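# Place a steel ball from the blue tray in the ratchet hole

## Task

Pick one steel ball out of the blue tray and set it into the ratchet head's deep round hole, while anything already accomplished stays accomplished at the finish.

## Robot and tools

Robot: two arms, left_arm and right_arm, each with six joints and a two-finger gripper. Bases in the scene frame: left_arm at (+0.055, +0.332, +0.008) m, right_arm at (-0.027, -0.377, +0.027) m, both turned only slightly about z.

Frame: every hand position, orientation and velocity uses the scene frame. Its origin sits at table-top height, halfway between the nominal bases. +x points out over the table, +z up, and left_arm is on the +y side. Arm names do not match left or right in the pictures. A gripper's fingers point along its own +z and close along its y. end_effector_position (m) is the spot between the pads, about 1 cm short of the tips. Printed hand poses may be off by a few cm, more at long reach.

Joint order: in every row and every per-joint list, each arm goes wrist pitch, wrist yaw, shoulder, elbow, waist, wrist roll. Stated ranges (rad): wrist pitch -1.571 to 1.571, wrist yaw -1.571 to 1.571, shoulder 0.000 to 3.142, elbow 0.000 to 3.142, waist -2.618 to 3.054, wrist roll -2.094 to 2.094. Real ends may differ by up to 0.059 rad.

A row: always 14 numbers in [-1, 1], even if one arm stays still. First left_arm's six joint numbers then its opening, then the same seven for right_arm. Joint numbers are offsets, not poses: they count from the Joint targets shown in the last result, as they stood when the action or call began, not from the previous row. Scale: 1.0 equals 2.224 rad for shoulder, elbow and waist, and 8.485 rad for the three wrist joints. Sending the same offset again moves the joint further. Zeros re-send the present targets. The opening number is absolute: +1 fully open, -1 shut. To leave a gripper alone, repeat its current command (see Tool commands). A 0 there half-closes it.

execute_actions: actions is a list of actions. Each action is a list of up to 15 rows, one per 1/30 s step. A shorter action keeps its last row for the remaining steps. If any action would push a joint more than 0.059 rad beyond its range, that action is rejected. A malformed or failing first action rejects the whole call. cameras lists camera names, ["all"], or []. An empty actions list returns state plus all images.

move: target is either one 14-number row or a list of up to 15 rows. Each row's offsets count from the same starting Joint targets, not from the previous row. All joints travel together, so the hand follows a curve. There is no collision avoidance. speed: rad/s for the joint with farthest to go, 0.01 to 12.57, default 0.5, one value or one per target. blend: rad of corner rounding per target, default 0 (stop at each). opening_speed: rate of opening change per second on the -1..+1 scale, at least 0.2. Use it to close gently. grip_force: newtons per pad, 10 to 50, one value or one per arm. It persists, and full force is the default. blocking=false returns early while the move keeps running. The result adds a move: line, such as done, off_target, moving, held or fault, and limits=held if steps were withheld.

wait: seconds 0 to 10. The arms hold their last command, or a running move carries on. stop: brakes a running move; fast moves need room to stop. zoom_image: camera is one of cam_head_left, cam_head_right, cam_high, cam_low, cam_left_wrist, cam_right_wrist. region is [x0, y0, x1, y1] in pixels of the latest 672x504 image, at most 504 wide and high. finished_scene: scene is the current scene's number. Call it only once the ball rests in the hole without any help.

Results: Joint positions (rad, then finger gap in m, 0.094 when fully open) and Joint velocities, per arm. Joint targets are the base for your next offsets. Tool commands shows each gripper's present command. grip_measured uses the opening scale. On a small round ball it reads narrower than the ball under a full squeeze. grip_effort_nm: negative means closing; it is a motor effort, not pad force. Joint torques follow the joint order. Other lines: "joint sent to its limit"; "joint command not followed", where the clearance check changed targets; MOTOR HOT from 75 °C; OVER-TEMPERATURE FAULT at 90 °C, which folds that arm and disables it.

Motion limits: each joint target may lead its measured angle only by a bounded amount. Large steps take several actions. If the targets would place a hand over 200 mm from where it is, they are scaled down. To end a push against something, command targets back past the measured positions.

Avoid: any contact between the two arms or their fingers; fast impacts with the table, tray or ratchet; the ball being dropped, thrown or falling off the table; releasing it while it is moving; strain on wrist camera cables; holding an arm outstretched, or pressing toward a pose it cannot reach, since that overheats motors. Something may occasionally nudge loose parts, so check the images before finishing.

Each tool is called after "Call:" as name(argument=value, ...) on one line, values as JSON.

## Session

Call:
execute_actions(actions=[])

Scene clock: 0.00 s.
left_arm: end_effector_position=(+0.3327, +0.2571, +0.2814) grip_measured=+1.000 grip_effort_nm=n/a end_effector_quat_wxyz=(+0.515, +0.050, +0.852, +0.084) | right_arm: end_effector_position=(+0.2135, -0.2909, +0.2336) grip_measured=+1.000 grip_effort_nm=n/a end_effector_quat_wxyz=(+0.464, -0.144, +0.858, +0.165)
Joint names: [wrist pitch, wrist yaw, shoulder, elbow, waist, wrist roll]
Joint positions: left_arm=[-0.678 -0.665 0.876 0.937 -0.65 -0.192 0.094] | right_arm=[-0.613 -0.356 0.612 0.645 0.081 -0.049 0.094]
Joint velocities: within noise
Joint torques (N m): no reading
Motor temperatures (°C): left_arm=[24 25 24 24 23 24 26] | right_arm=[25 26 25 27 26 23 25]
Heat: left arm: 26 °C; right arm: 27 °C.
Joint targets: left_arm=[-0.685 -0.672 0.870 0.943 -0.650 -0.194] | right_arm=[-0.605 -0.359 0.606 0.659 0.081 -0.051]
Tool commands: left_gripper/opening=+1.0 right_gripper/opening=+1.0
camera_calibration:
cam_left_wrist: T_world_to_cam=[[-0.00117941, -0.97929, -0.202457, 0.312479], [-0.798207, 0.122879, -0.589718, 0.440491], [0.602383, 0.160907, -0.781821, 0.0666029], [0, 0, 0, 1]] pos_world=[0.311851, 0.241164, 0.375101]
cam_right_wrist: T_world_to_cam=[[0.402506, -0.902368, -0.154016, -0.3131], [-0.798141, -0.263545, -0.541771, 0.261154], [0.448287, 0.340992, -0.826295, 0.287299], [0, 0, 0, 1]] pos_world=[0.205669, -0.311672, 0.330657]

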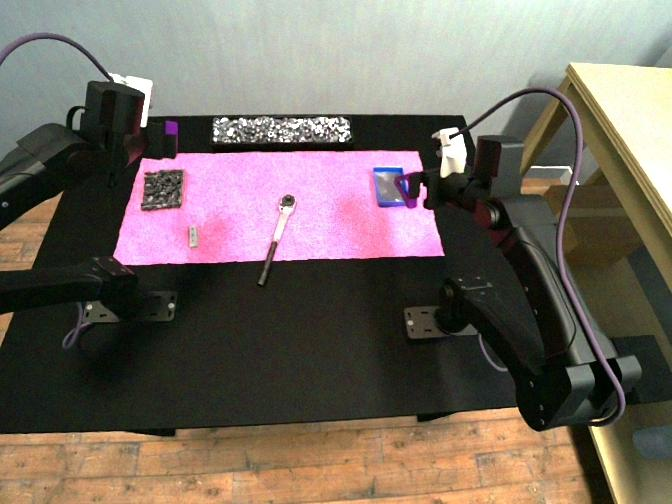

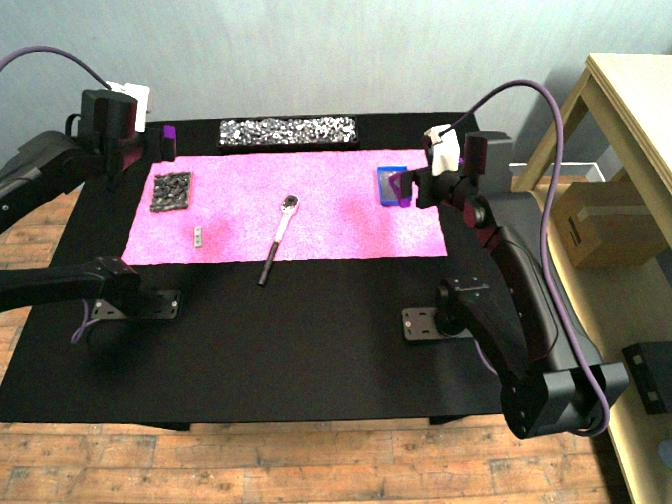

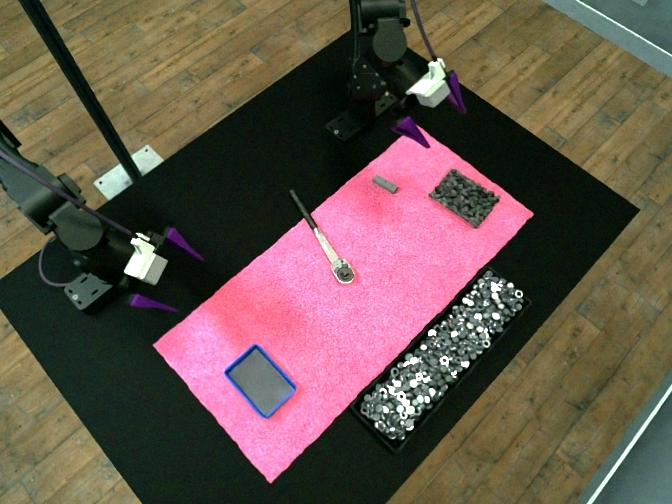

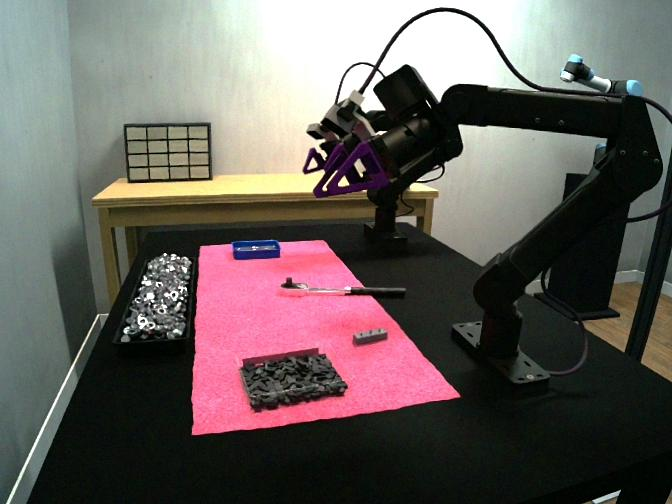

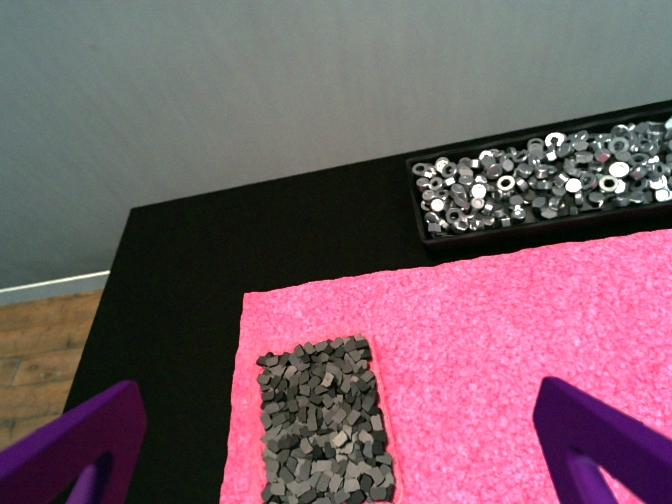

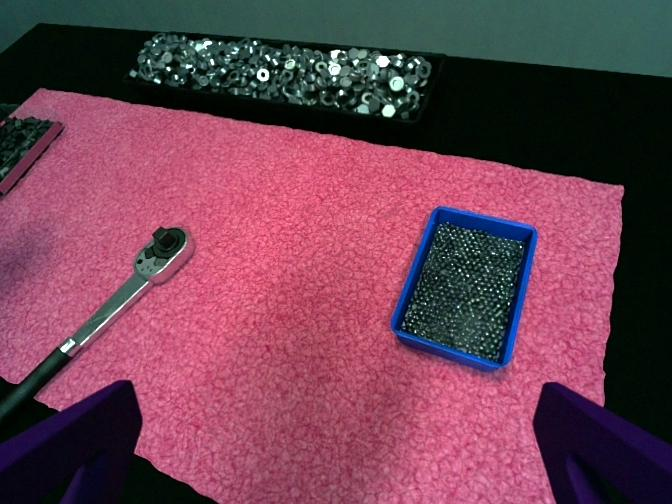

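Call:
move(target=[0,0,0,0,0,0,1,0.0077,0.0429,0.4640,0.1925,0.031,0.0068,-0.6], speed=0.9, opening_speed=1.0, grip_force=[50,15], cameras=["cam_right_wrist"])

Call:
zoom_image(camera="cam_right_wrist", region=[220, 120, 440, 300])

Call:
zoom_image(camera="cam_right_wrist", region=[220, 240, 440, 400])

Scene clock: 23.90 s.
left_arm: end_effector_position=(+0.3327, +0.2571, +0.2814) grip_measured=+1.000 grip_effort_nm=0.00 end_effector_quat_wxyz=(+0.515, +0.050, +0.852, +0.084) | right_arm: end_effector_position=(+0.3450, -0.3170, +0.0925) grip_measured=-0.327 grip_effort_nm=-0.07 end_effector_quat_wxyz=(+0.206, -0.077, +0.975, +0.019)
Joint names: [wrist pitch, wrist yaw, shoulder, elbow, waist, wrist roll]
Joint positions: left_arm=[-0.678 -0.665 0.876 0.937 -0.65 -0.192 0.094] | right_arm=[-0.561 -0.007 1.64 1.048 0.144 -0.002 0.032]
Joint velocities: left_arm=[within noise] | right_arm=[-0.007 -0.007 0.007 -0.002 -0.012 -0.007 -0.01]
Joint torques (N m): left_arm=[1.89 -0.32 -1.33 8.79 0.03 -0.03] | right_arm=[1.19 0.1 -6.28 10.06 0.46 0.07]
Heat: left arm: 26 °C; right arm: 31 °C.
Joint targets: left_arm=[-0.685 -0.672 0.870 0.943 -0.650 -0.194] | right_arm=[-0.540 0.005 1.638 1.087 0.150 0.007]
grip_force (N): 50, 15
move: moving (right_arm; no rest 5 s after the path's end); right_arm: the elbow is farthest, 0.040 rad from its target
camera_calibration:
cam_right_wrist: T_world_to_cam=[[0.156987, -0.98755, -0.0100058, -0.366912], [-0.987218, -0.157201, 0.0262492, 0.329228], [-0.0274953, 0.00575713, -0.999605, 0.194518], [0, 0, 0, 1]] pos_world=[0.387968, -0.311709, 0.182128]
Images, in order (width x height): cam_right_wrist 672x504.

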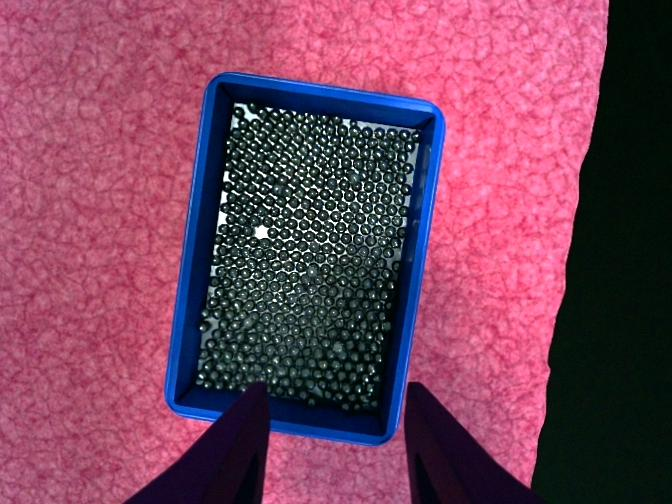

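Scaled by 2.291 from the camera's 672x504 image, which has a finer 960x720 frame.

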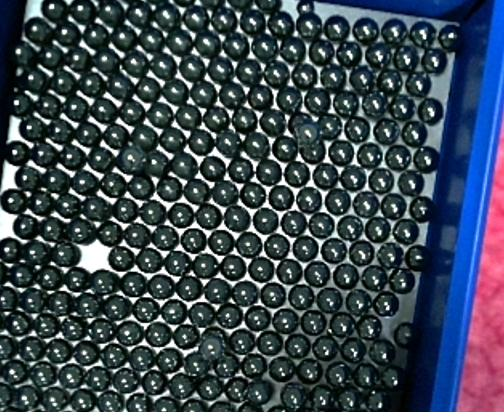

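Scaled by 2.291 from the camera's 672x504 image, which has a finer 960x720 frame.

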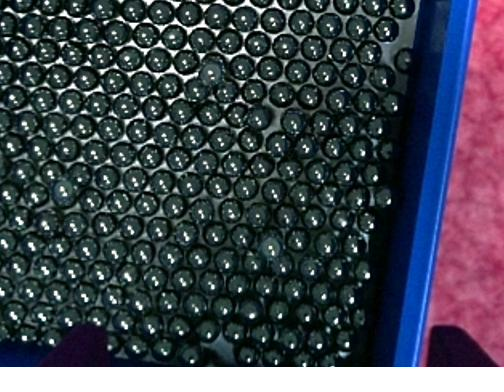

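Call:
zoom_image(camera="cam_right_wrist", region=[285, 245, 345, 295])

Call:
zoom_image(camera="cam_right_wrist", region=[310, 320, 370, 370])

Scaled by 8.400 from the camera's 672x504 image, which has a finer 960x720 frame.

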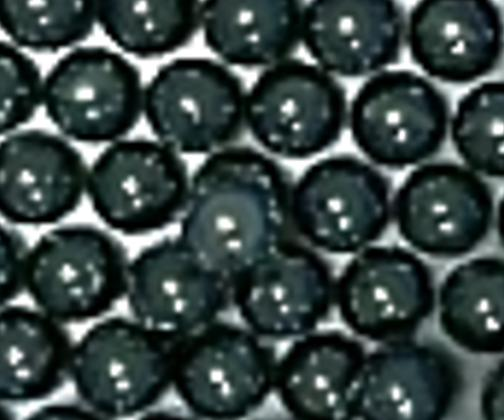

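Scaled by 8.400 from the camera's 672x504 image, which has a finer 960x720 frame.

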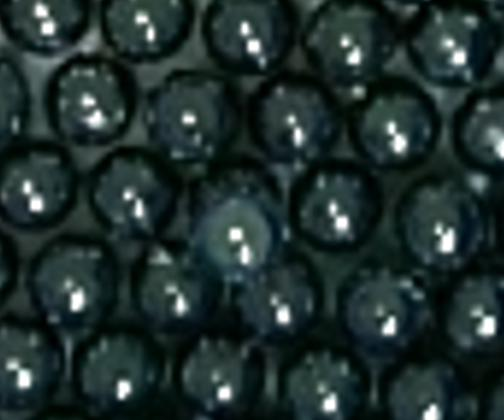

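Call:
move(target=[0,0,0,0,0,0,1,0.0262,0,0.0908,-0.0315,0.0112,0,-0.75], speed=0.35, cameras=["cam_right_wrist"])

Call:
zoom_image(camera="cam_right_wrist", region=[240, 330, 440, 480])

Scene clock: 44.53 s.
left_arm: end_effector_position=(+0.3327, +0.2571, +0.2814) grip_measured=+1.000 grip_effort_nm=0.00 end_effector_quat_wxyz=(+0.515, +0.050, +0.852, +0.084) | right_arm: end_effector_position=(+0.3700, -0.3030, +0.0352) grip_measured=-0.748 grip_effort_nm=-0.07 end_effector_quat_wxyz=(+0.207, -0.089, +0.974, +0.021)
Joint names: [wrist pitch, wrist yaw, shoulder, elbow, waist, wrist roll]
Joint positions: left_arm=[-0.678 -0.665 0.876 0.937 -0.65 -0.192 0.094] | right_arm=[-0.343 -0.006 1.837 1.027 0.169 -0.002 0.012]
Joint torques (N m): left_arm=[1.89 -0.33 -1.33 8.79 0.02 -0.03] | right_arm=[1.2 0.12 -7.01 5.31 0.42 0.07]
Heat: left arm: 27 °C; right arm: 31 °C.
Joint targets: left_arm=[-0.685 -0.672 0.870 0.943 -0.650 -0.194] | right_arm=[-0.317 0.005 1.840 1.017 0.175 0.007]
grip_force (N): 50, 15
move: done
camera_calibration:
cam_right_wrist: T_world_to_cam=[[0.181542, -0.983339, -0.00932535, -0.365361], [-0.983038, -0.181721, 0.024784, 0.348691], [-0.0260657, 0.00466786, -0.999649, 0.137029], [0, 0, 0, 1]] pos_world=[0.412677, -0.296549, 0.124932]
Images, in order (width x height): cam_right_wrist 672x504.

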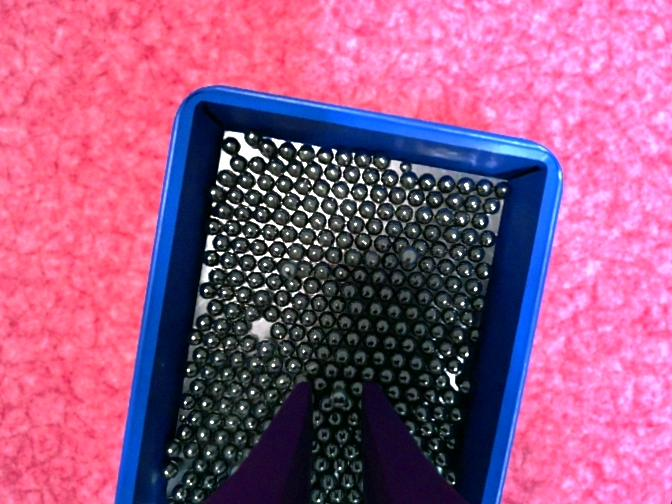

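Scaled by 2.520 from the camera's 672x504 image, which has a finer 960x720 frame.

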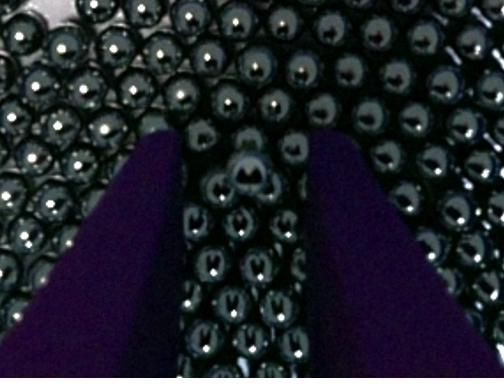

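Call:
move(target=[0,0,0,0,0,0,1,0.0085,0,0.0062,-0.0205,0,0,-0.77], speed=0.15, cameras=["cam_right_wrist"])

Call:
zoom_image(camera="cam_right_wrist", region=[280, 360, 400, 450])

Scene clock: 54.83 s.
left_arm: end_effector_position=(+0.3327, +0.2571, +0.2814) grip_measured=+1.000 grip_effort_nm=0.00 end_effector_quat_wxyz=(+0.515, +0.050, +0.852, +0.084) | right_arm: end_effector_position=(+0.3714, -0.3027, +0.0291) grip_measured=-0.768 grip_effort_nm=-0.07 end_effector_quat_wxyz=(+0.221, -0.089, +0.971, +0.022)
Joint names: [wrist pitch, wrist yaw, shoulder, elbow, waist, wrist roll]
Joint positions: left_arm=[-0.678 -0.665 0.876 0.937 -0.65 -0.192 0.094] | right_arm=[-0.27 -0.006 1.839 0.987 0.169 -0.002 0.011]
Joint torques (N m): left_arm=[1.89 -0.33 -1.33 8.79 0.03 -0.03] | right_arm=[1.29 0.12 -6.2 4.75 0.38 0.04]
Heat: left arm: 28 °C; right arm: 31 °C.
Joint targets: left_arm=[-0.685 -0.672 0.870 0.943 -0.650 -0.194] | right_arm=[-0.245 0.005 1.854 0.972 0.175 0.007]
grip_force (N): 50, 15
move: done
camera_calibration:
cam_right_wrist: T_world_to_cam=[[0.18176, -0.983301, -0.0091157, -0.365488], [-0.983338, -0.18172, -0.00497524, 0.351225], [0.00323564, 0.00986811, -0.999946, 0.121689], [0, 0, 0, 1]] pos_world=[0.41141, -0.296761, 0.120098]
Images, in order (width x height): cam_right_wrist 672x504.

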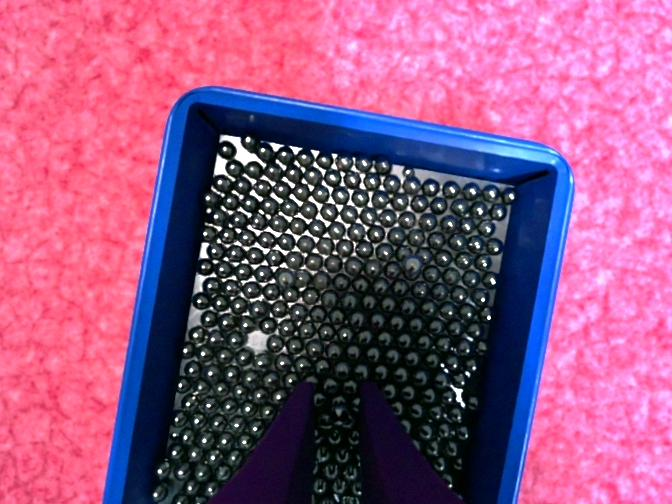

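Scaled by 4.200 from the camera's 672x504 image, which has a finer 960x720 frame.

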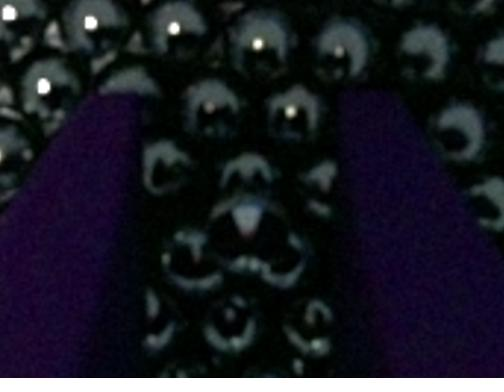

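Call:
move(target=[0,0,0,0,0,0,1,0.0026,0,0.001,-0.0065,0,0,-0.8], speed=0.1, cameras=["cam_right_wrist"])

Call:
zoom_image(camera="cam_right_wrist", region=[280, 360, 400, 450])

Scene clock: 61.80 s.
left_arm: end_effector_position=(+0.3327, +0.2571, +0.2814) grip_measured=+1.000 grip_effort_nm=0.00 end_effector_quat_wxyz=(+0.515, +0.050, +0.852, +0.084) | right_arm: end_effector_position=(+0.3735, -0.3023, +0.0283) grip_measured=-0.798 grip_effort_nm=-0.07 end_effector_quat_wxyz=(+0.228, -0.089, +0.969, +0.023)
Joint names: [wrist pitch, wrist yaw, shoulder, elbow, waist, wrist roll]
Joint positions: left_arm=[-0.678 -0.665 0.876 0.937 -0.65 -0.192 0.094] | right_arm=[-0.244 -0.006 1.841 0.977 0.169 -0.002 0.009]
Joint torques (N m): left_arm=[1.89 -0.33 -1.33 8.79 0.03 -0.03] | right_arm=[1.3 0.13 -6.19 4.4 0.42 0.08]
Heat: left arm: 28 °C; right arm: 30 °C.
Joint targets: left_arm=[-0.685 -0.672 0.870 0.943 -0.650 -0.194] | right_arm=[-0.223 0.005 1.856 0.957 0.175 0.007]
grip_force (N): 50, 15
move: done
camera_calibration:
cam_right_wrist: T_world_to_cam=[[0.181925, -0.983271, -0.00907069, -0.365602], [-0.983156, -0.181724, -0.0195098, 0.353661], [0.0175351, 0.0124672, -0.999769, 0.116273], [0, 0, 0, 1]] pos_world=[0.412177, -0.296667, 0.11983]
Images, in order (width x height): cam_right_wrist 672x504.

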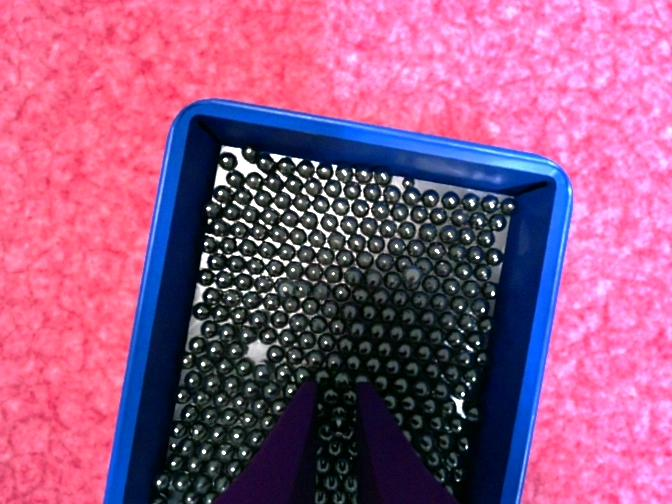

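Scaled by 4.200 from the camera's 672x504 image, which has a finer 960x720 frame.

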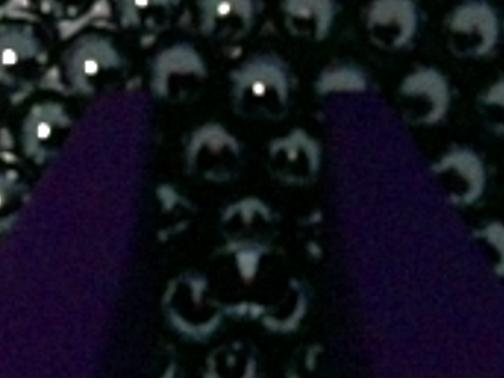

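Call:
move(target=[[0,0,0,0,0,0,1,0,0,0.0008,-0.0035,0,0,-0.8],[0,0,0,0,0,0,1,0,0,0.0008,-0.0035,0,0,-1]], speed=0.1, opening_speed=0.25, cameras=["cam_right_wrist"])

Call:
zoom_image(camera="cam_right_wrist", region=[280, 360, 400, 450])

Scene clock: 69.57 s.
left_arm: end_effector_position=(+0.3327, +0.2571, +0.2814) grip_measured=+1.000 grip_effort_nm=0.00 end_effector_quat_wxyz=(+0.515, +0.050, +0.852, +0.084) | right_arm: end_effector_position=(+0.3751, -0.3021, +0.0287) grip_measured=-0.931 grip_effort_nm=-0.34 end_effector_quat_wxyz=(+0.233, -0.089, +0.968, +0.023)
Joint names: [wrist pitch, wrist yaw, shoulder, elbow, waist, wrist roll]
Joint positions: left_arm=[-0.678 -0.665 0.876 0.937 -0.65 -0.192 0.094] | right_arm=[-0.231 -0.006 1.841 0.974 0.169 -0.002 0.003]
Joint torques (N m): left_arm=[1.89 -0.33 -1.32 8.77 0.03 -0.04] | right_arm=[1.15 0.1 -6.02 4.05 0.4 0.09]
Heat: left arm: 28 °C; right arm: 30 °C.
Joint targets: left_arm=[-0.685 -0.672 0.870 0.943 -0.650 -0.194] | right_arm=[-0.223 0.005 1.858 0.950 0.175 0.007]
grip_force (N): 50, 15
move: done
camera_calibration:
cam_right_wrist: T_world_to_cam=[[0.182046, -0.983248, -0.00904962, -0.36559], [-0.982924, -0.181719, -0.0289664, 0.355521], [0.0268367, 0.0141683, -0.999539, 0.113613], [0, 0, 0, 1]] pos_world=[0.412955, -0.296471, 0.12055]
Images, in order (width x height): cam_right_wrist 672x504.

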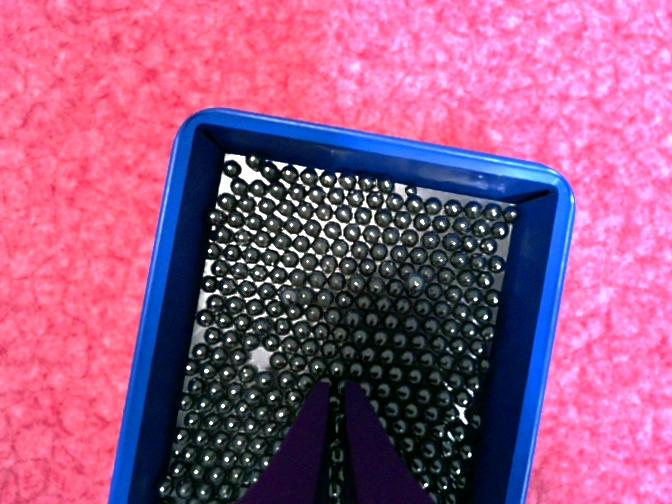

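Scaled by 4.200 from the camera's 672x504 image, which has a finer 960x720 frame.

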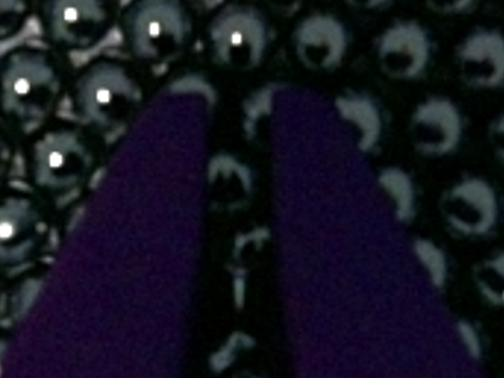

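Call:
move(target=[[0,0,0,0,0,0,1,-0.0047,0,-0.0643,0.009,0,0,-1],[0,0,0,0,0,0,1,-0.0444,0,-0.0058,0.188,0.281,0,-1]], blend=0.02, speed=[0.25,0.5], cameras=["cam_right_wrist"])

Call:
zoom_image(camera="cam_right_wrist", region=[290, 370, 390, 450])

Scene clock: 108.13 s.
left_arm: end_effector_position=(+0.3327, +0.2571, +0.2814) grip_measured=+1.000 grip_effort_nm=0.00 end_effector_quat_wxyz=(+0.515, +0.050, +0.852, +0.084) | right_arm: end_effector_position=(+0.2782, -0.0521, +0.1113) grip_measured=-0.933 grip_effort_nm=-0.36 end_effector_quat_wxyz=(+0.214, -0.386, +0.893, +0.092)
Joint names: [wrist pitch, wrist yaw, shoulder, elbow, waist, wrist roll]
Joint positions: left_arm=[-0.678 -0.665 0.876 0.937 -0.65 -0.192 0.094] | right_arm=[-0.597 0 1.833 1.329 0.805 -0.002 0.003]
Joint torques (N m): left_arm=[1.89 -0.32 -1.33 8.79 0.03 -0.03] | right_arm=[0.99 0.06 -7.09 10.22 -0.4 0.05]
Motor temperatures (°C): left_arm=[29 26 24 27 23 24 26] | right_arm=[30 26 29 30 26 23 25]
Heat: left arm: 29 °C; right arm: 30 °C.
Joint targets: left_arm=[-0.685 -0.672 0.870 0.943 -0.650 -0.194] | right_arm=[-0.600 0.005 1.845 1.368 0.800 0.007]
grip_force (N): 50, 15
move: off_target (right_arm); right_arm: the elbow is farthest, 0.039 rad from its target
camera_calibration:
cam_right_wrist: T_world_to_cam=[[0.728065, -0.685492, -0.00470418, -0.238342], [-0.685347, -0.727727, -0.0267016, 0.196583], [0.0148804, 0.0226645, -0.999632, 0.199094], [0, 0, 0, 1]] pos_world=[0.305294, -0.0248355, 0.203149]
Images, in order (width x height): cam_right_wrist 672x504.

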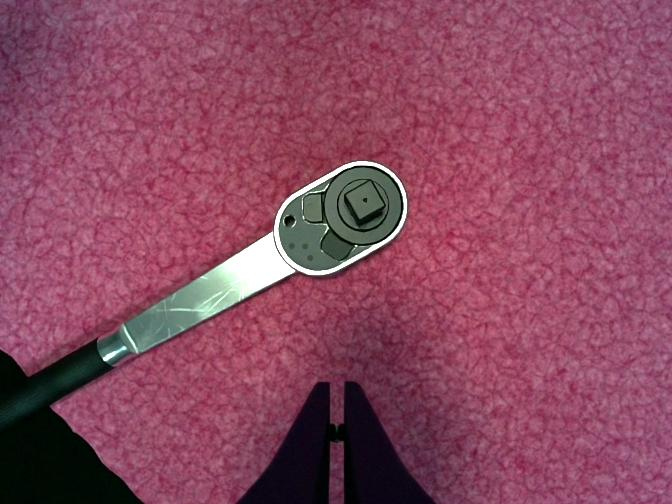

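Scaled by 5.040 from the camera's 672x504 image, which has a finer 960x720 frame.

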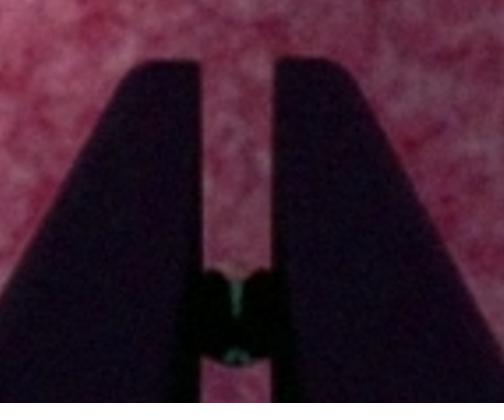

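Call:
zoom_image(camera="cam_right_wrist", region=[265, 150, 425, 290])

Scaled by 3.150 from the camera's 672x504 image, which has a finer 960x720 frame.

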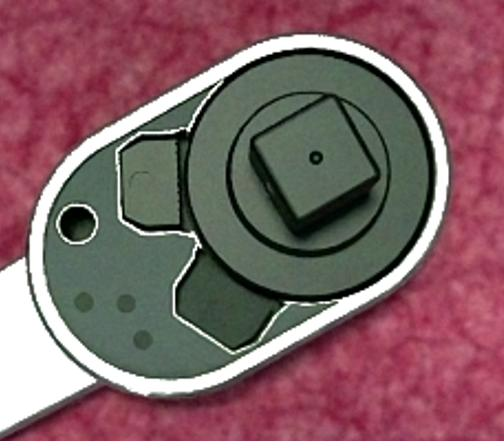

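Call:
move(target=[0,0,0,0,0,0,1,0.0055,0,0.1196,0.0953,0.022,0,-1], speed=0.3, cameras=["cam_right_wrist"])

Call:
zoom_image(camera="cam_right_wrist", region=[280, 330, 400, 450])

Scene clock: 120.60 s.
left_arm: end_effector_position=(+0.3327, +0.2571, +0.2814) grip_measured=+1.000 grip_effort_nm=0.00 end_effector_quat_wxyz=(+0.515, +0.050, +0.852, +0.084) | right_arm: end_effector_position=(+0.2992, -0.0014, +0.0643) grip_measured=-0.933 grip_effort_nm=-0.37 end_effector_quat_wxyz=(+0.194, -0.405, +0.889, +0.088)
Joint names: [wrist pitch, wrist yaw, shoulder, elbow, waist, wrist roll]
Joint positions: left_arm=[-0.678 -0.665 0.876 0.937 -0.65 -0.192 0.094] | right_arm=[-0.575 0 2.103 1.537 0.844 -0.002 0.003]
Joint torques (N m): left_arm=[1.89 -0.33 -1.33 8.79 0.02 -0.03] | right_arm=[1.21 0.07 -9.4 10.35 0.35 0.06]
Heat: left arm: 29 °C; right arm: 32 °C.
Joint targets: left_arm=[-0.685 -0.672 0.870 0.943 -0.650 -0.194] | right_arm=[-0.553 0.005 2.111 1.580 0.849 0.007]
grip_force (N): 50, 15
move: off_target (right_arm); right_arm: the elbow is farthest, 0.043 rad from its target
camera_calibration:
cam_right_wrist: T_world_to_cam=[[0.754312, -0.6565, -0.00466455, -0.226895], [-0.656392, -0.754288, 0.0141255, 0.235278], [-0.0127918, -0.00759328, -0.999889, 0.158859], [0, 0, 0, 1]] pos_world=[0.327616, 0.029717, 0.15446]
Images, in order (width x height): cam_right_wrist 672x504.

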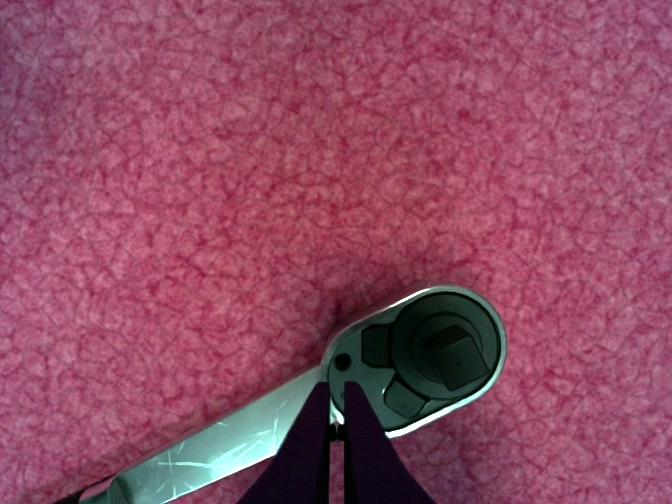

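Scaled by 4.200 from the camera's 672x504 image, which has a finer 960x720 frame.

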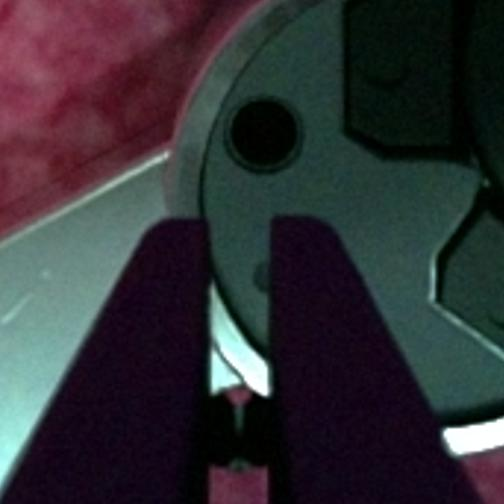

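Call:
move(target=[0,0,0,0,0,0,1,0.0067,0.0021,0.025,0,0,0,-1], speed=0.15, cameras=["cam_right_wrist"])

Call:
zoom_image(camera="cam_right_wrist", region=[290, 360, 390, 460])

Scene clock: 137.20 s.
left_arm: end_effector_position=(+0.3327, +0.2571, +0.2814) grip_measured=+1.000 grip_effort_nm=0.00 end_effector_quat_wxyz=(+0.515, +0.050, +0.852, +0.084) | right_arm: end_effector_position=(+0.3057, +0.0029, +0.0439) grip_measured=-0.933 grip_effort_nm=-0.36 end_effector_quat_wxyz=(+0.196, -0.404, +0.890, +0.083)
Joint names: [wrist pitch, wrist yaw, shoulder, elbow, waist, wrist roll]
Joint positions: left_arm=[-0.678 -0.665 0.876 0.937 -0.65 -0.192 0.094] | right_arm=[-0.521 0.011 2.157 1.537 0.844 -0.002 0.003]
Joint torques (N m): left_arm=[1.89 -0.32 -1.33 8.79 0.03 -0.03] | right_arm=[1.27 0.12 -9.52 10.36 0.4 0.06]
Motor temperatures (°C): left_arm=[29 26 24 28 23 24 26] | right_arm=[29 26 34 33 26 23 25]
Heat: left arm: 29 °C; right arm: 34 °C.
Joint targets: left_arm=[-0.685 -0.672 0.870 0.943 -0.650 -0.194] | right_arm=[-0.496 0.023 2.167 1.580 0.849 0.007]
grip_force (N): 50, 15
move: off_target (right_arm); right_arm: the elbow is farthest, 0.043 rad from its target
camera_calibration:
cam_right_wrist: T_world_to_cam=[[0.751133, -0.660126, 0.00570555, -0.228547], [-0.660133, -0.751023, 0.0137556, 0.244164], [-0.0047954, -0.0140987, -0.999889, 0.136139], [0, 0, 0, 1]] pos_world=[0.333503, 0.0344217, 0.13407]
Images, in order (width x height): cam_right_wrist 672x504.

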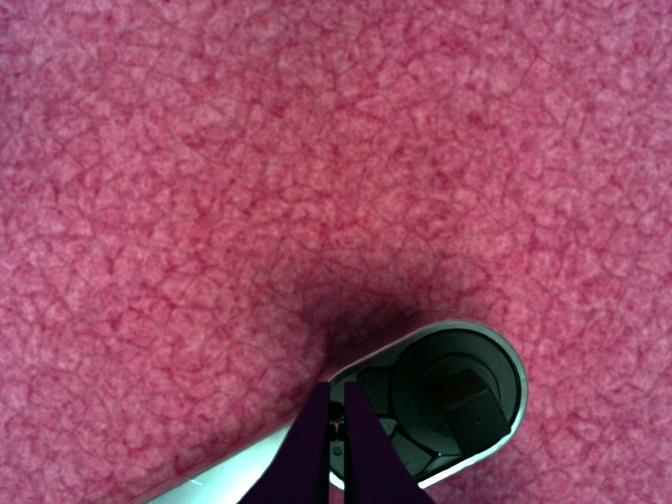

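Scaled by 5.040 from the camera's 672x504 image, which has a finer 960x720 frame.

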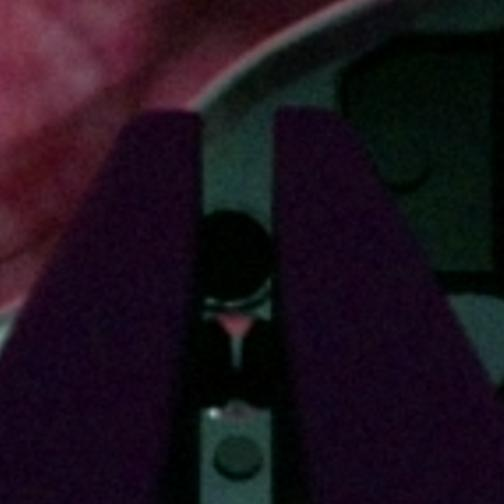

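Call:
move(target=[0,0,0,0,0,0,1,0.0014,0,0.0092,0,0,0,-1], speed=0.1, cameras=["cam_right_wrist"])

Call:
zoom_image(camera="cam_right_wrist", region=[300, 380, 380, 460])

Scene clock: 148.37 s.
left_arm: end_effector_position=(+0.3327, +0.2571, +0.2814) grip_measured=+1.000 grip_effort_nm=0.00 end_effector_quat_wxyz=(+0.515, +0.050, +0.852, +0.084) | right_arm: end_effector_position=(+0.3062, +0.0035, +0.0364) grip_measured=-0.933 grip_effort_nm=-0.36 end_effector_quat_wxyz=(+0.194, -0.404, +0.890, +0.082)
Joint names: [wrist pitch, wrist yaw, shoulder, elbow, waist, wrist roll]
Joint positions: left_arm=[-0.678 -0.665 0.876 0.937 -0.65 -0.192 0.094] | right_arm=[-0.509 0.011 2.175 1.537 0.844 -0.002 0.003]
Joint torques (N m): left_arm=[1.89 -0.32 -1.33 8.79 0.03 -0.03] | right_arm=[1.25 0.13 -9.52 10.3 0.36 0.07]
Heat: left arm: 29 °C; right arm: 34 °C.
Joint targets: left_arm=[-0.685 -0.672 0.870 0.943 -0.650 -0.194] | right_arm=[-0.485 0.023 2.187 1.580 0.849 0.007]
grip_force (N): 50, 15
move: off_target (right_arm); right_arm: the elbow is farthest, 0.043 rad from its target
camera_calibration:
cam_right_wrist: T_world_to_cam=[[0.751163, -0.660092, 0.00573728, -0.228534], [-0.660059, -0.750952, 0.0198514, 0.244831], [-0.00879532, -0.0186986, -0.999786, 0.129933], [0, 0, 0, 1]] pos_world=[0.334412, 0.0354321, 0.126356]
Images, in order (width x height): cam_right_wrist 672x504.

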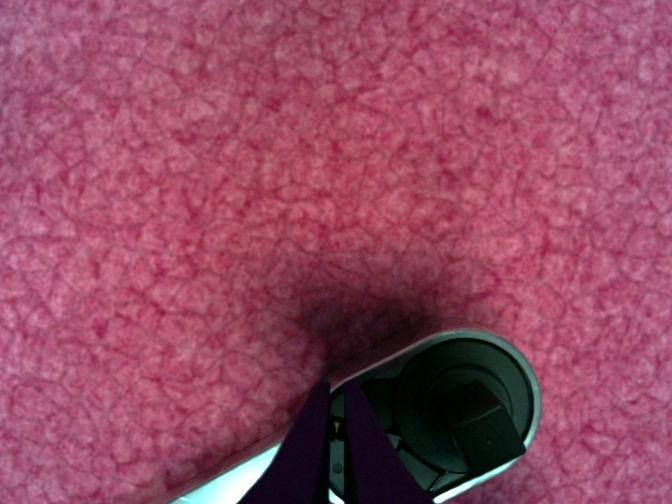

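Scaled by 6.300 from the camera's 672x504 image, which has a finer 960x720 frame.

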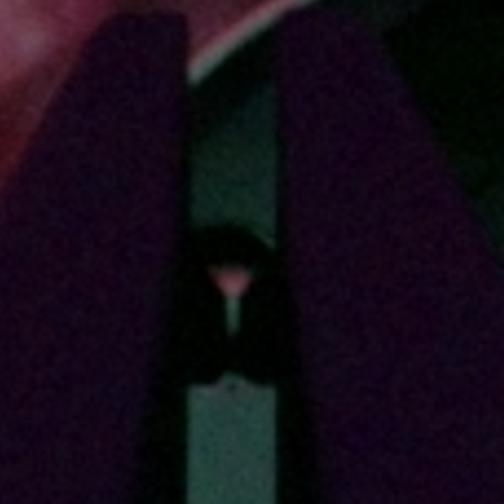

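Call:
move(target=[0,0,0,0,0,0,1,0.0003,0,0.0026,0,0,0,-1], speed=0.05, cameras=["cam_right_wrist"])

Call:
zoom_image(camera="cam_right_wrist", region=[300, 380, 380, 460])

Scene clock: 154.93 s.
left_arm: end_effector_position=(+0.3327, +0.2571, +0.2814) grip_measured=+1.000 grip_effort_nm=0.00 end_effector_quat_wxyz=(+0.515, +0.050, +0.852, +0.084) | right_arm: end_effector_position=(+0.3067, +0.0040, +0.0368) grip_measured=-0.933 grip_effort_nm=-0.37 end_effector_quat_wxyz=(+0.195, -0.404, +0.890, +0.083)
Joint names: [wrist pitch, wrist yaw, shoulder, elbow, waist, wrist roll]
Joint positions: left_arm=[-0.678 -0.665 0.876 0.937 -0.65 -0.192 0.094] | right_arm=[-0.506 0.011 2.175 1.537 0.844 -0.002 0.003]
Joint torques (N m): left_arm=[1.89 -0.33 -1.33 8.79 0.02 -0.03] | right_arm=[1.25 0.13 -9.01 10.36 0.36 0.06]
Heat: left arm: 30 °C; right arm: 35 °C.
Joint targets: left_arm=[-0.685 -0.672 0.870 0.943 -0.650 -0.194] | right_arm=[-0.482 0.023 2.193 1.580 0.849 0.007]
grip_force (N): 50, 15
move: off_target (right_arm); right_arm: the elbow is farthest, 0.043 rad from its target
camera_calibration:
cam_right_wrist: T_world_to_cam=[[0.751151, -0.660105, 0.00572161, -0.228492], [-0.660095, -0.750994, 0.0168044, 0.245713], [-0.00679579, -0.0163995, -0.999842, 0.129705], [0, 0, 0, 1]] pos_world=[0.334707, 0.0358269, 0.126863]
Images, in order (width x height): cam_right_wrist 672x504.

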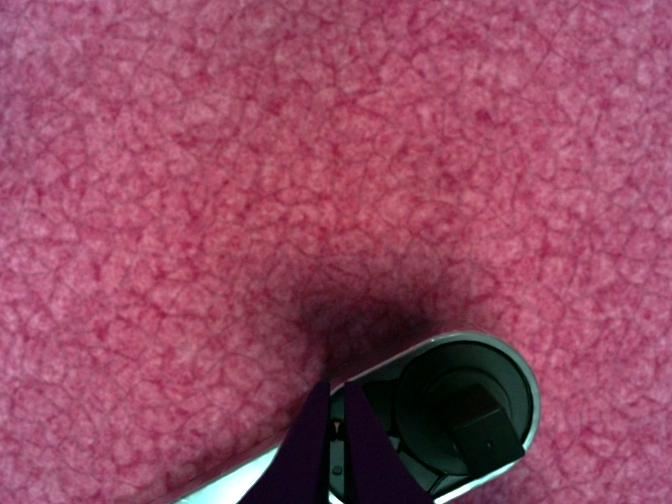

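Scaled by 6.300 from the camera's 672x504 image, which has a finer 960x720 frame.

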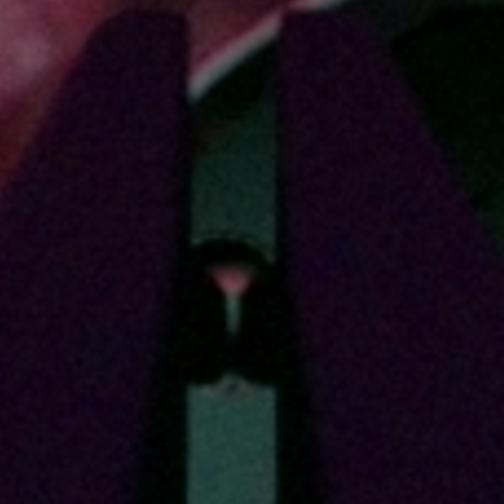

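Call:
move(target=[0,0,0,0,0,0,1,0,0,0.0016,0,0,0,-1], speed=0.05, cameras=["cam_right_wrist"])

Call:
zoom_image(camera="cam_right_wrist", region=[300, 380, 380, 460])

Scene clock: 163.67 s.
left_arm: end_effector_position=(+0.3327, +0.2571, +0.2814) grip_measured=+1.000 grip_effort_nm=0.00 end_effector_quat_wxyz=(+0.515, +0.050, +0.852, +0.084) | right_arm: end_effector_position=(+0.3063, +0.0036, +0.0334) grip_measured=-0.933 grip_effort_nm=-0.36 end_effector_quat_wxyz=(+0.192, -0.404, +0.890, +0.081)
Joint names: [wrist pitch, wrist yaw, shoulder, elbow, waist, wrist roll]
Joint positions: left_arm=[-0.678 -0.665 0.876 0.937 -0.65 -0.192 0.094] | right_arm=[-0.505 0.011 2.182 1.537 0.844 -0.002 0.003]
Joint torques (N m): left_arm=[1.89 -0.32 -1.33 8.8 0.03 -0.03] | right_arm=[1.21 0.13 -9.4 10.19 0.38 0.06]
Heat: left arm: 30 °C; right arm: 35 °C.
Joint targets: left_arm=[-0.685 -0.672 0.870 0.943 -0.650 -0.194] | right_arm=[-0.482 0.023 2.197 1.580 0.849 0.007]
grip_force (N): 50, 15
move: off_target (right_arm); right_arm: the elbow is farthest, 0.043 rad from its target
camera_calibration:
cam_right_wrist: T_world_to_cam=[[0.751181, -0.660071, 0.00575306, -0.228486], [-0.660008, -0.750909, 0.0229001, 0.245006], [-0.0107957, -0.0209992, -0.999721, 0.127481], [0, 0, 0, 1]] pos_world=[0.334716, 0.0358373, 0.123149]
Images, in order (width x height): cam_right_wrist 672x504.

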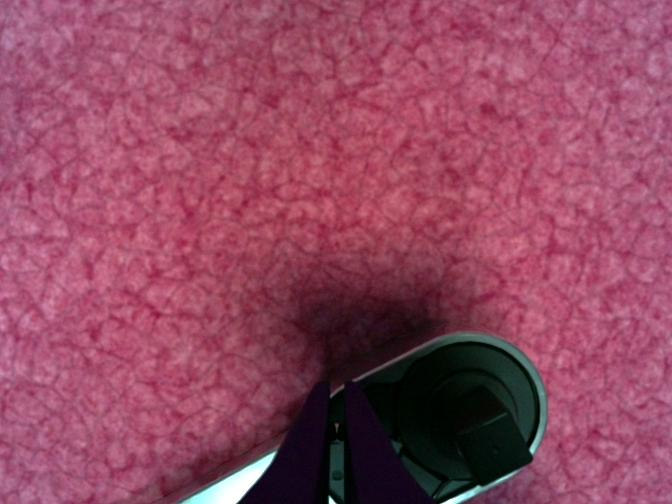

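Scaled by 6.300 from the camera's 672x504 image, which has a finer 960x720 frame.

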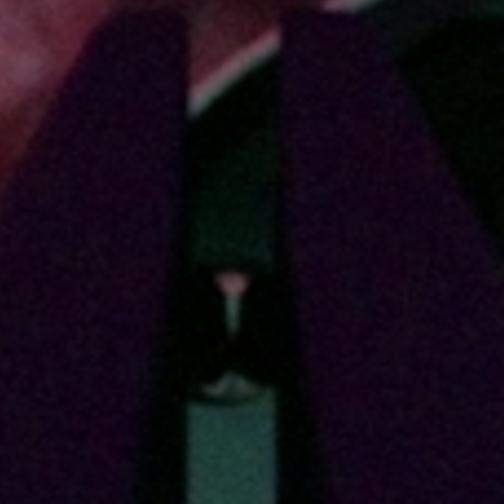

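Call:
move(target=[0,0,0,0,0,0,1,0,0,0,0,0,0,-0.86], opening_speed=0.2, cameras=["cam_right_wrist"])

Call:
zoom_image(camera="cam_right_wrist", region=[300, 390, 380, 460])

Scene clock: 168.60 s.
left_arm: end_effector_position=(+0.3327, +0.2571, +0.2814) grip_measured=+1.000 grip_effort_nm=0.00 end_effector_quat_wxyz=(+0.515, +0.050, +0.852, +0.084) | right_arm: end_effector_position=(+0.3063, +0.0036, +0.0334) grip_measured=-0.862 grip_effort_nm=0.11 end_effector_quat_wxyz=(+0.192, -0.404, +0.890, +0.081)
Joint names: [wrist pitch, wrist yaw, shoulder, elbow, waist, wrist roll]
Joint positions: left_arm=[-0.678 -0.665 0.876 0.937 -0.65 -0.192 0.094] | right_arm=[-0.505 0.011 2.182 1.537 0.844 -0.002 0.006]
Joint torques (N m): left_arm=[1.89 -0.33 -1.33 8.8 0.03 -0.04] | right_arm=[1.21 0.12 -9.43 10.22 0.42 0.05]
Heat: left arm: 30 °C; right arm: 36 °C.
Joint targets: left_arm=[-0.685 -0.672 0.870 0.943 -0.650 -0.194] | right_arm=[-0.482 0.023 2.197 1.580 0.849 0.007]
grip_force (N): 50, 15
move: off_target (right_arm); right_arm: the elbow is farthest, 0.043 rad from its target
camera_calibration:
cam_right_wrist: T_world_to_cam=[[0.751181, -0.660071, 0.00575306, -0.228486], [-0.660008, -0.750909, 0.0229001, 0.245006], [-0.0107957, -0.0209992, -0.999721, 0.127481], [0, 0, 0, 1]] pos_world=[0.334716, 0.0358373, 0.123149]
Images, in order (width x height): cam_right_wrist 672x504.

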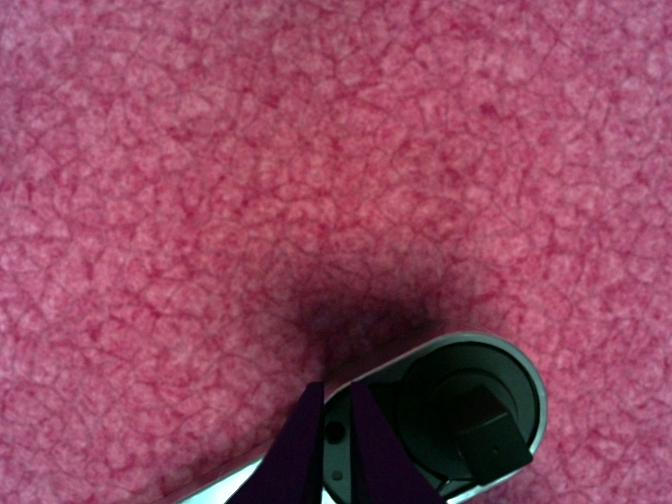

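Scaled by 6.300 from the camera's 672x504 image, which has a finer 960x720 frame.

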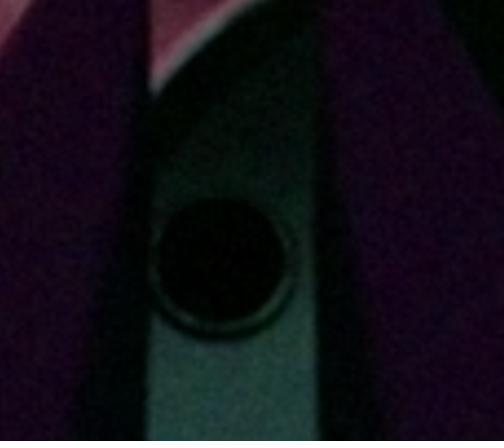

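Call:
move(target=[[0,0,0,0,0,0,1,0,0,-0.06,-0.02,0,0,-0.86],[0,0,0,0,0,0,1,-0.0139,0,-0.1785,-0.10,-0.022,0,-0.86]], blend=[0.03,0], speed=0.5, cameras=["cam_right_wrist"])

Call:
zoom_image(camera="cam_right_wrist", region=[250, 180, 350, 260])

Scene clock: 184.87 s.
left_arm: end_effector_position=(+0.3327, +0.2571, +0.2814) grip_measured=+1.000 grip_effort_nm=0.00 end_effector_quat_wxyz=(+0.515, +0.050, +0.852, +0.084) | right_arm: end_effector_position=(+0.2894, -0.0459, +0.1255) grip_measured=-0.862 grip_effort_nm=0.11 end_effector_quat_wxyz=(+0.234, -0.381, +0.890, +0.093)
Joint names: [wrist pitch, wrist yaw, shoulder, elbow, waist, wrist roll]
Joint positions: left_arm=[-0.678 -0.665 0.876 0.937 -0.65 -0.192 0.094] | right_arm=[-0.597 0.013 1.837 1.373 0.802 -0.002 0.006]
Joint torques (N m): left_arm=[1.89 -0.33 -1.33 8.79 0.03 -0.03] | right_arm=[1.1 0.11 -10.71 5.68 -0.25 0.03]
Heat: left arm: 30 °C; right arm: 37 °C.
Joint targets: left_arm=[-0.685 -0.672 0.870 0.943 -0.650 -0.194] | right_arm=[-0.600 0.023 1.800 1.357 0.800 0.007]
grip_force (N): 50, 15
move: off_target (right_arm); right_arm: the shoulder is farthest, 0.037 rad from its target
camera_calibration:
cam_right_wrist: T_world_to_cam=[[0.721415, -0.692464, 0.00740011, -0.242056], [-0.690603, -0.720185, -0.0663466, 0.215913], [0.051272, 0.0427529, -0.997769, 0.203179], [0, 0, 0, 1]] pos_world=[0.313316, -0.0208042, 0.218842]
Images, in order (width x height): cam_right_wrist 672x504.

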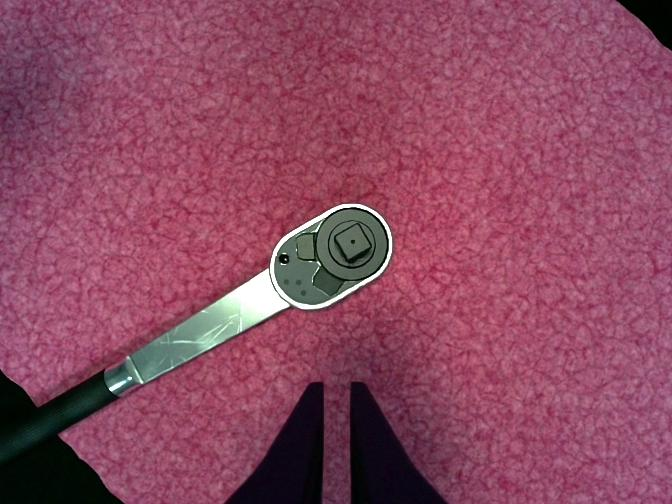

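Scaled by 5.040 from the camera's 672x504 image, which has a finer 960x720 frame.

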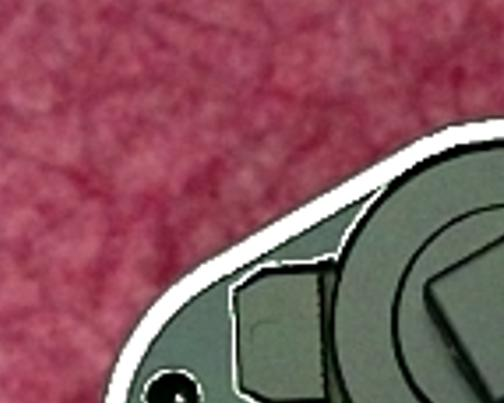

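Call:
zoom_image(camera="cam_right_wrist", region=[260, 235, 310, 285])

Scaled by 10.080 from the camera's 672x504 image, which has a finer 960x720 frame.

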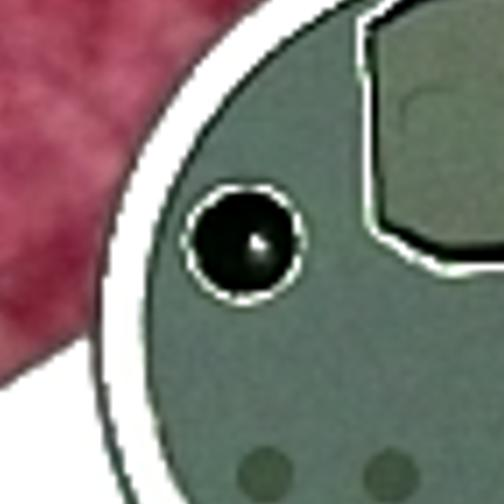

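The specular spot shows the ball sitting in the hole.

Call:
finished_scene(scene=2)

The scene is finished: the task was done.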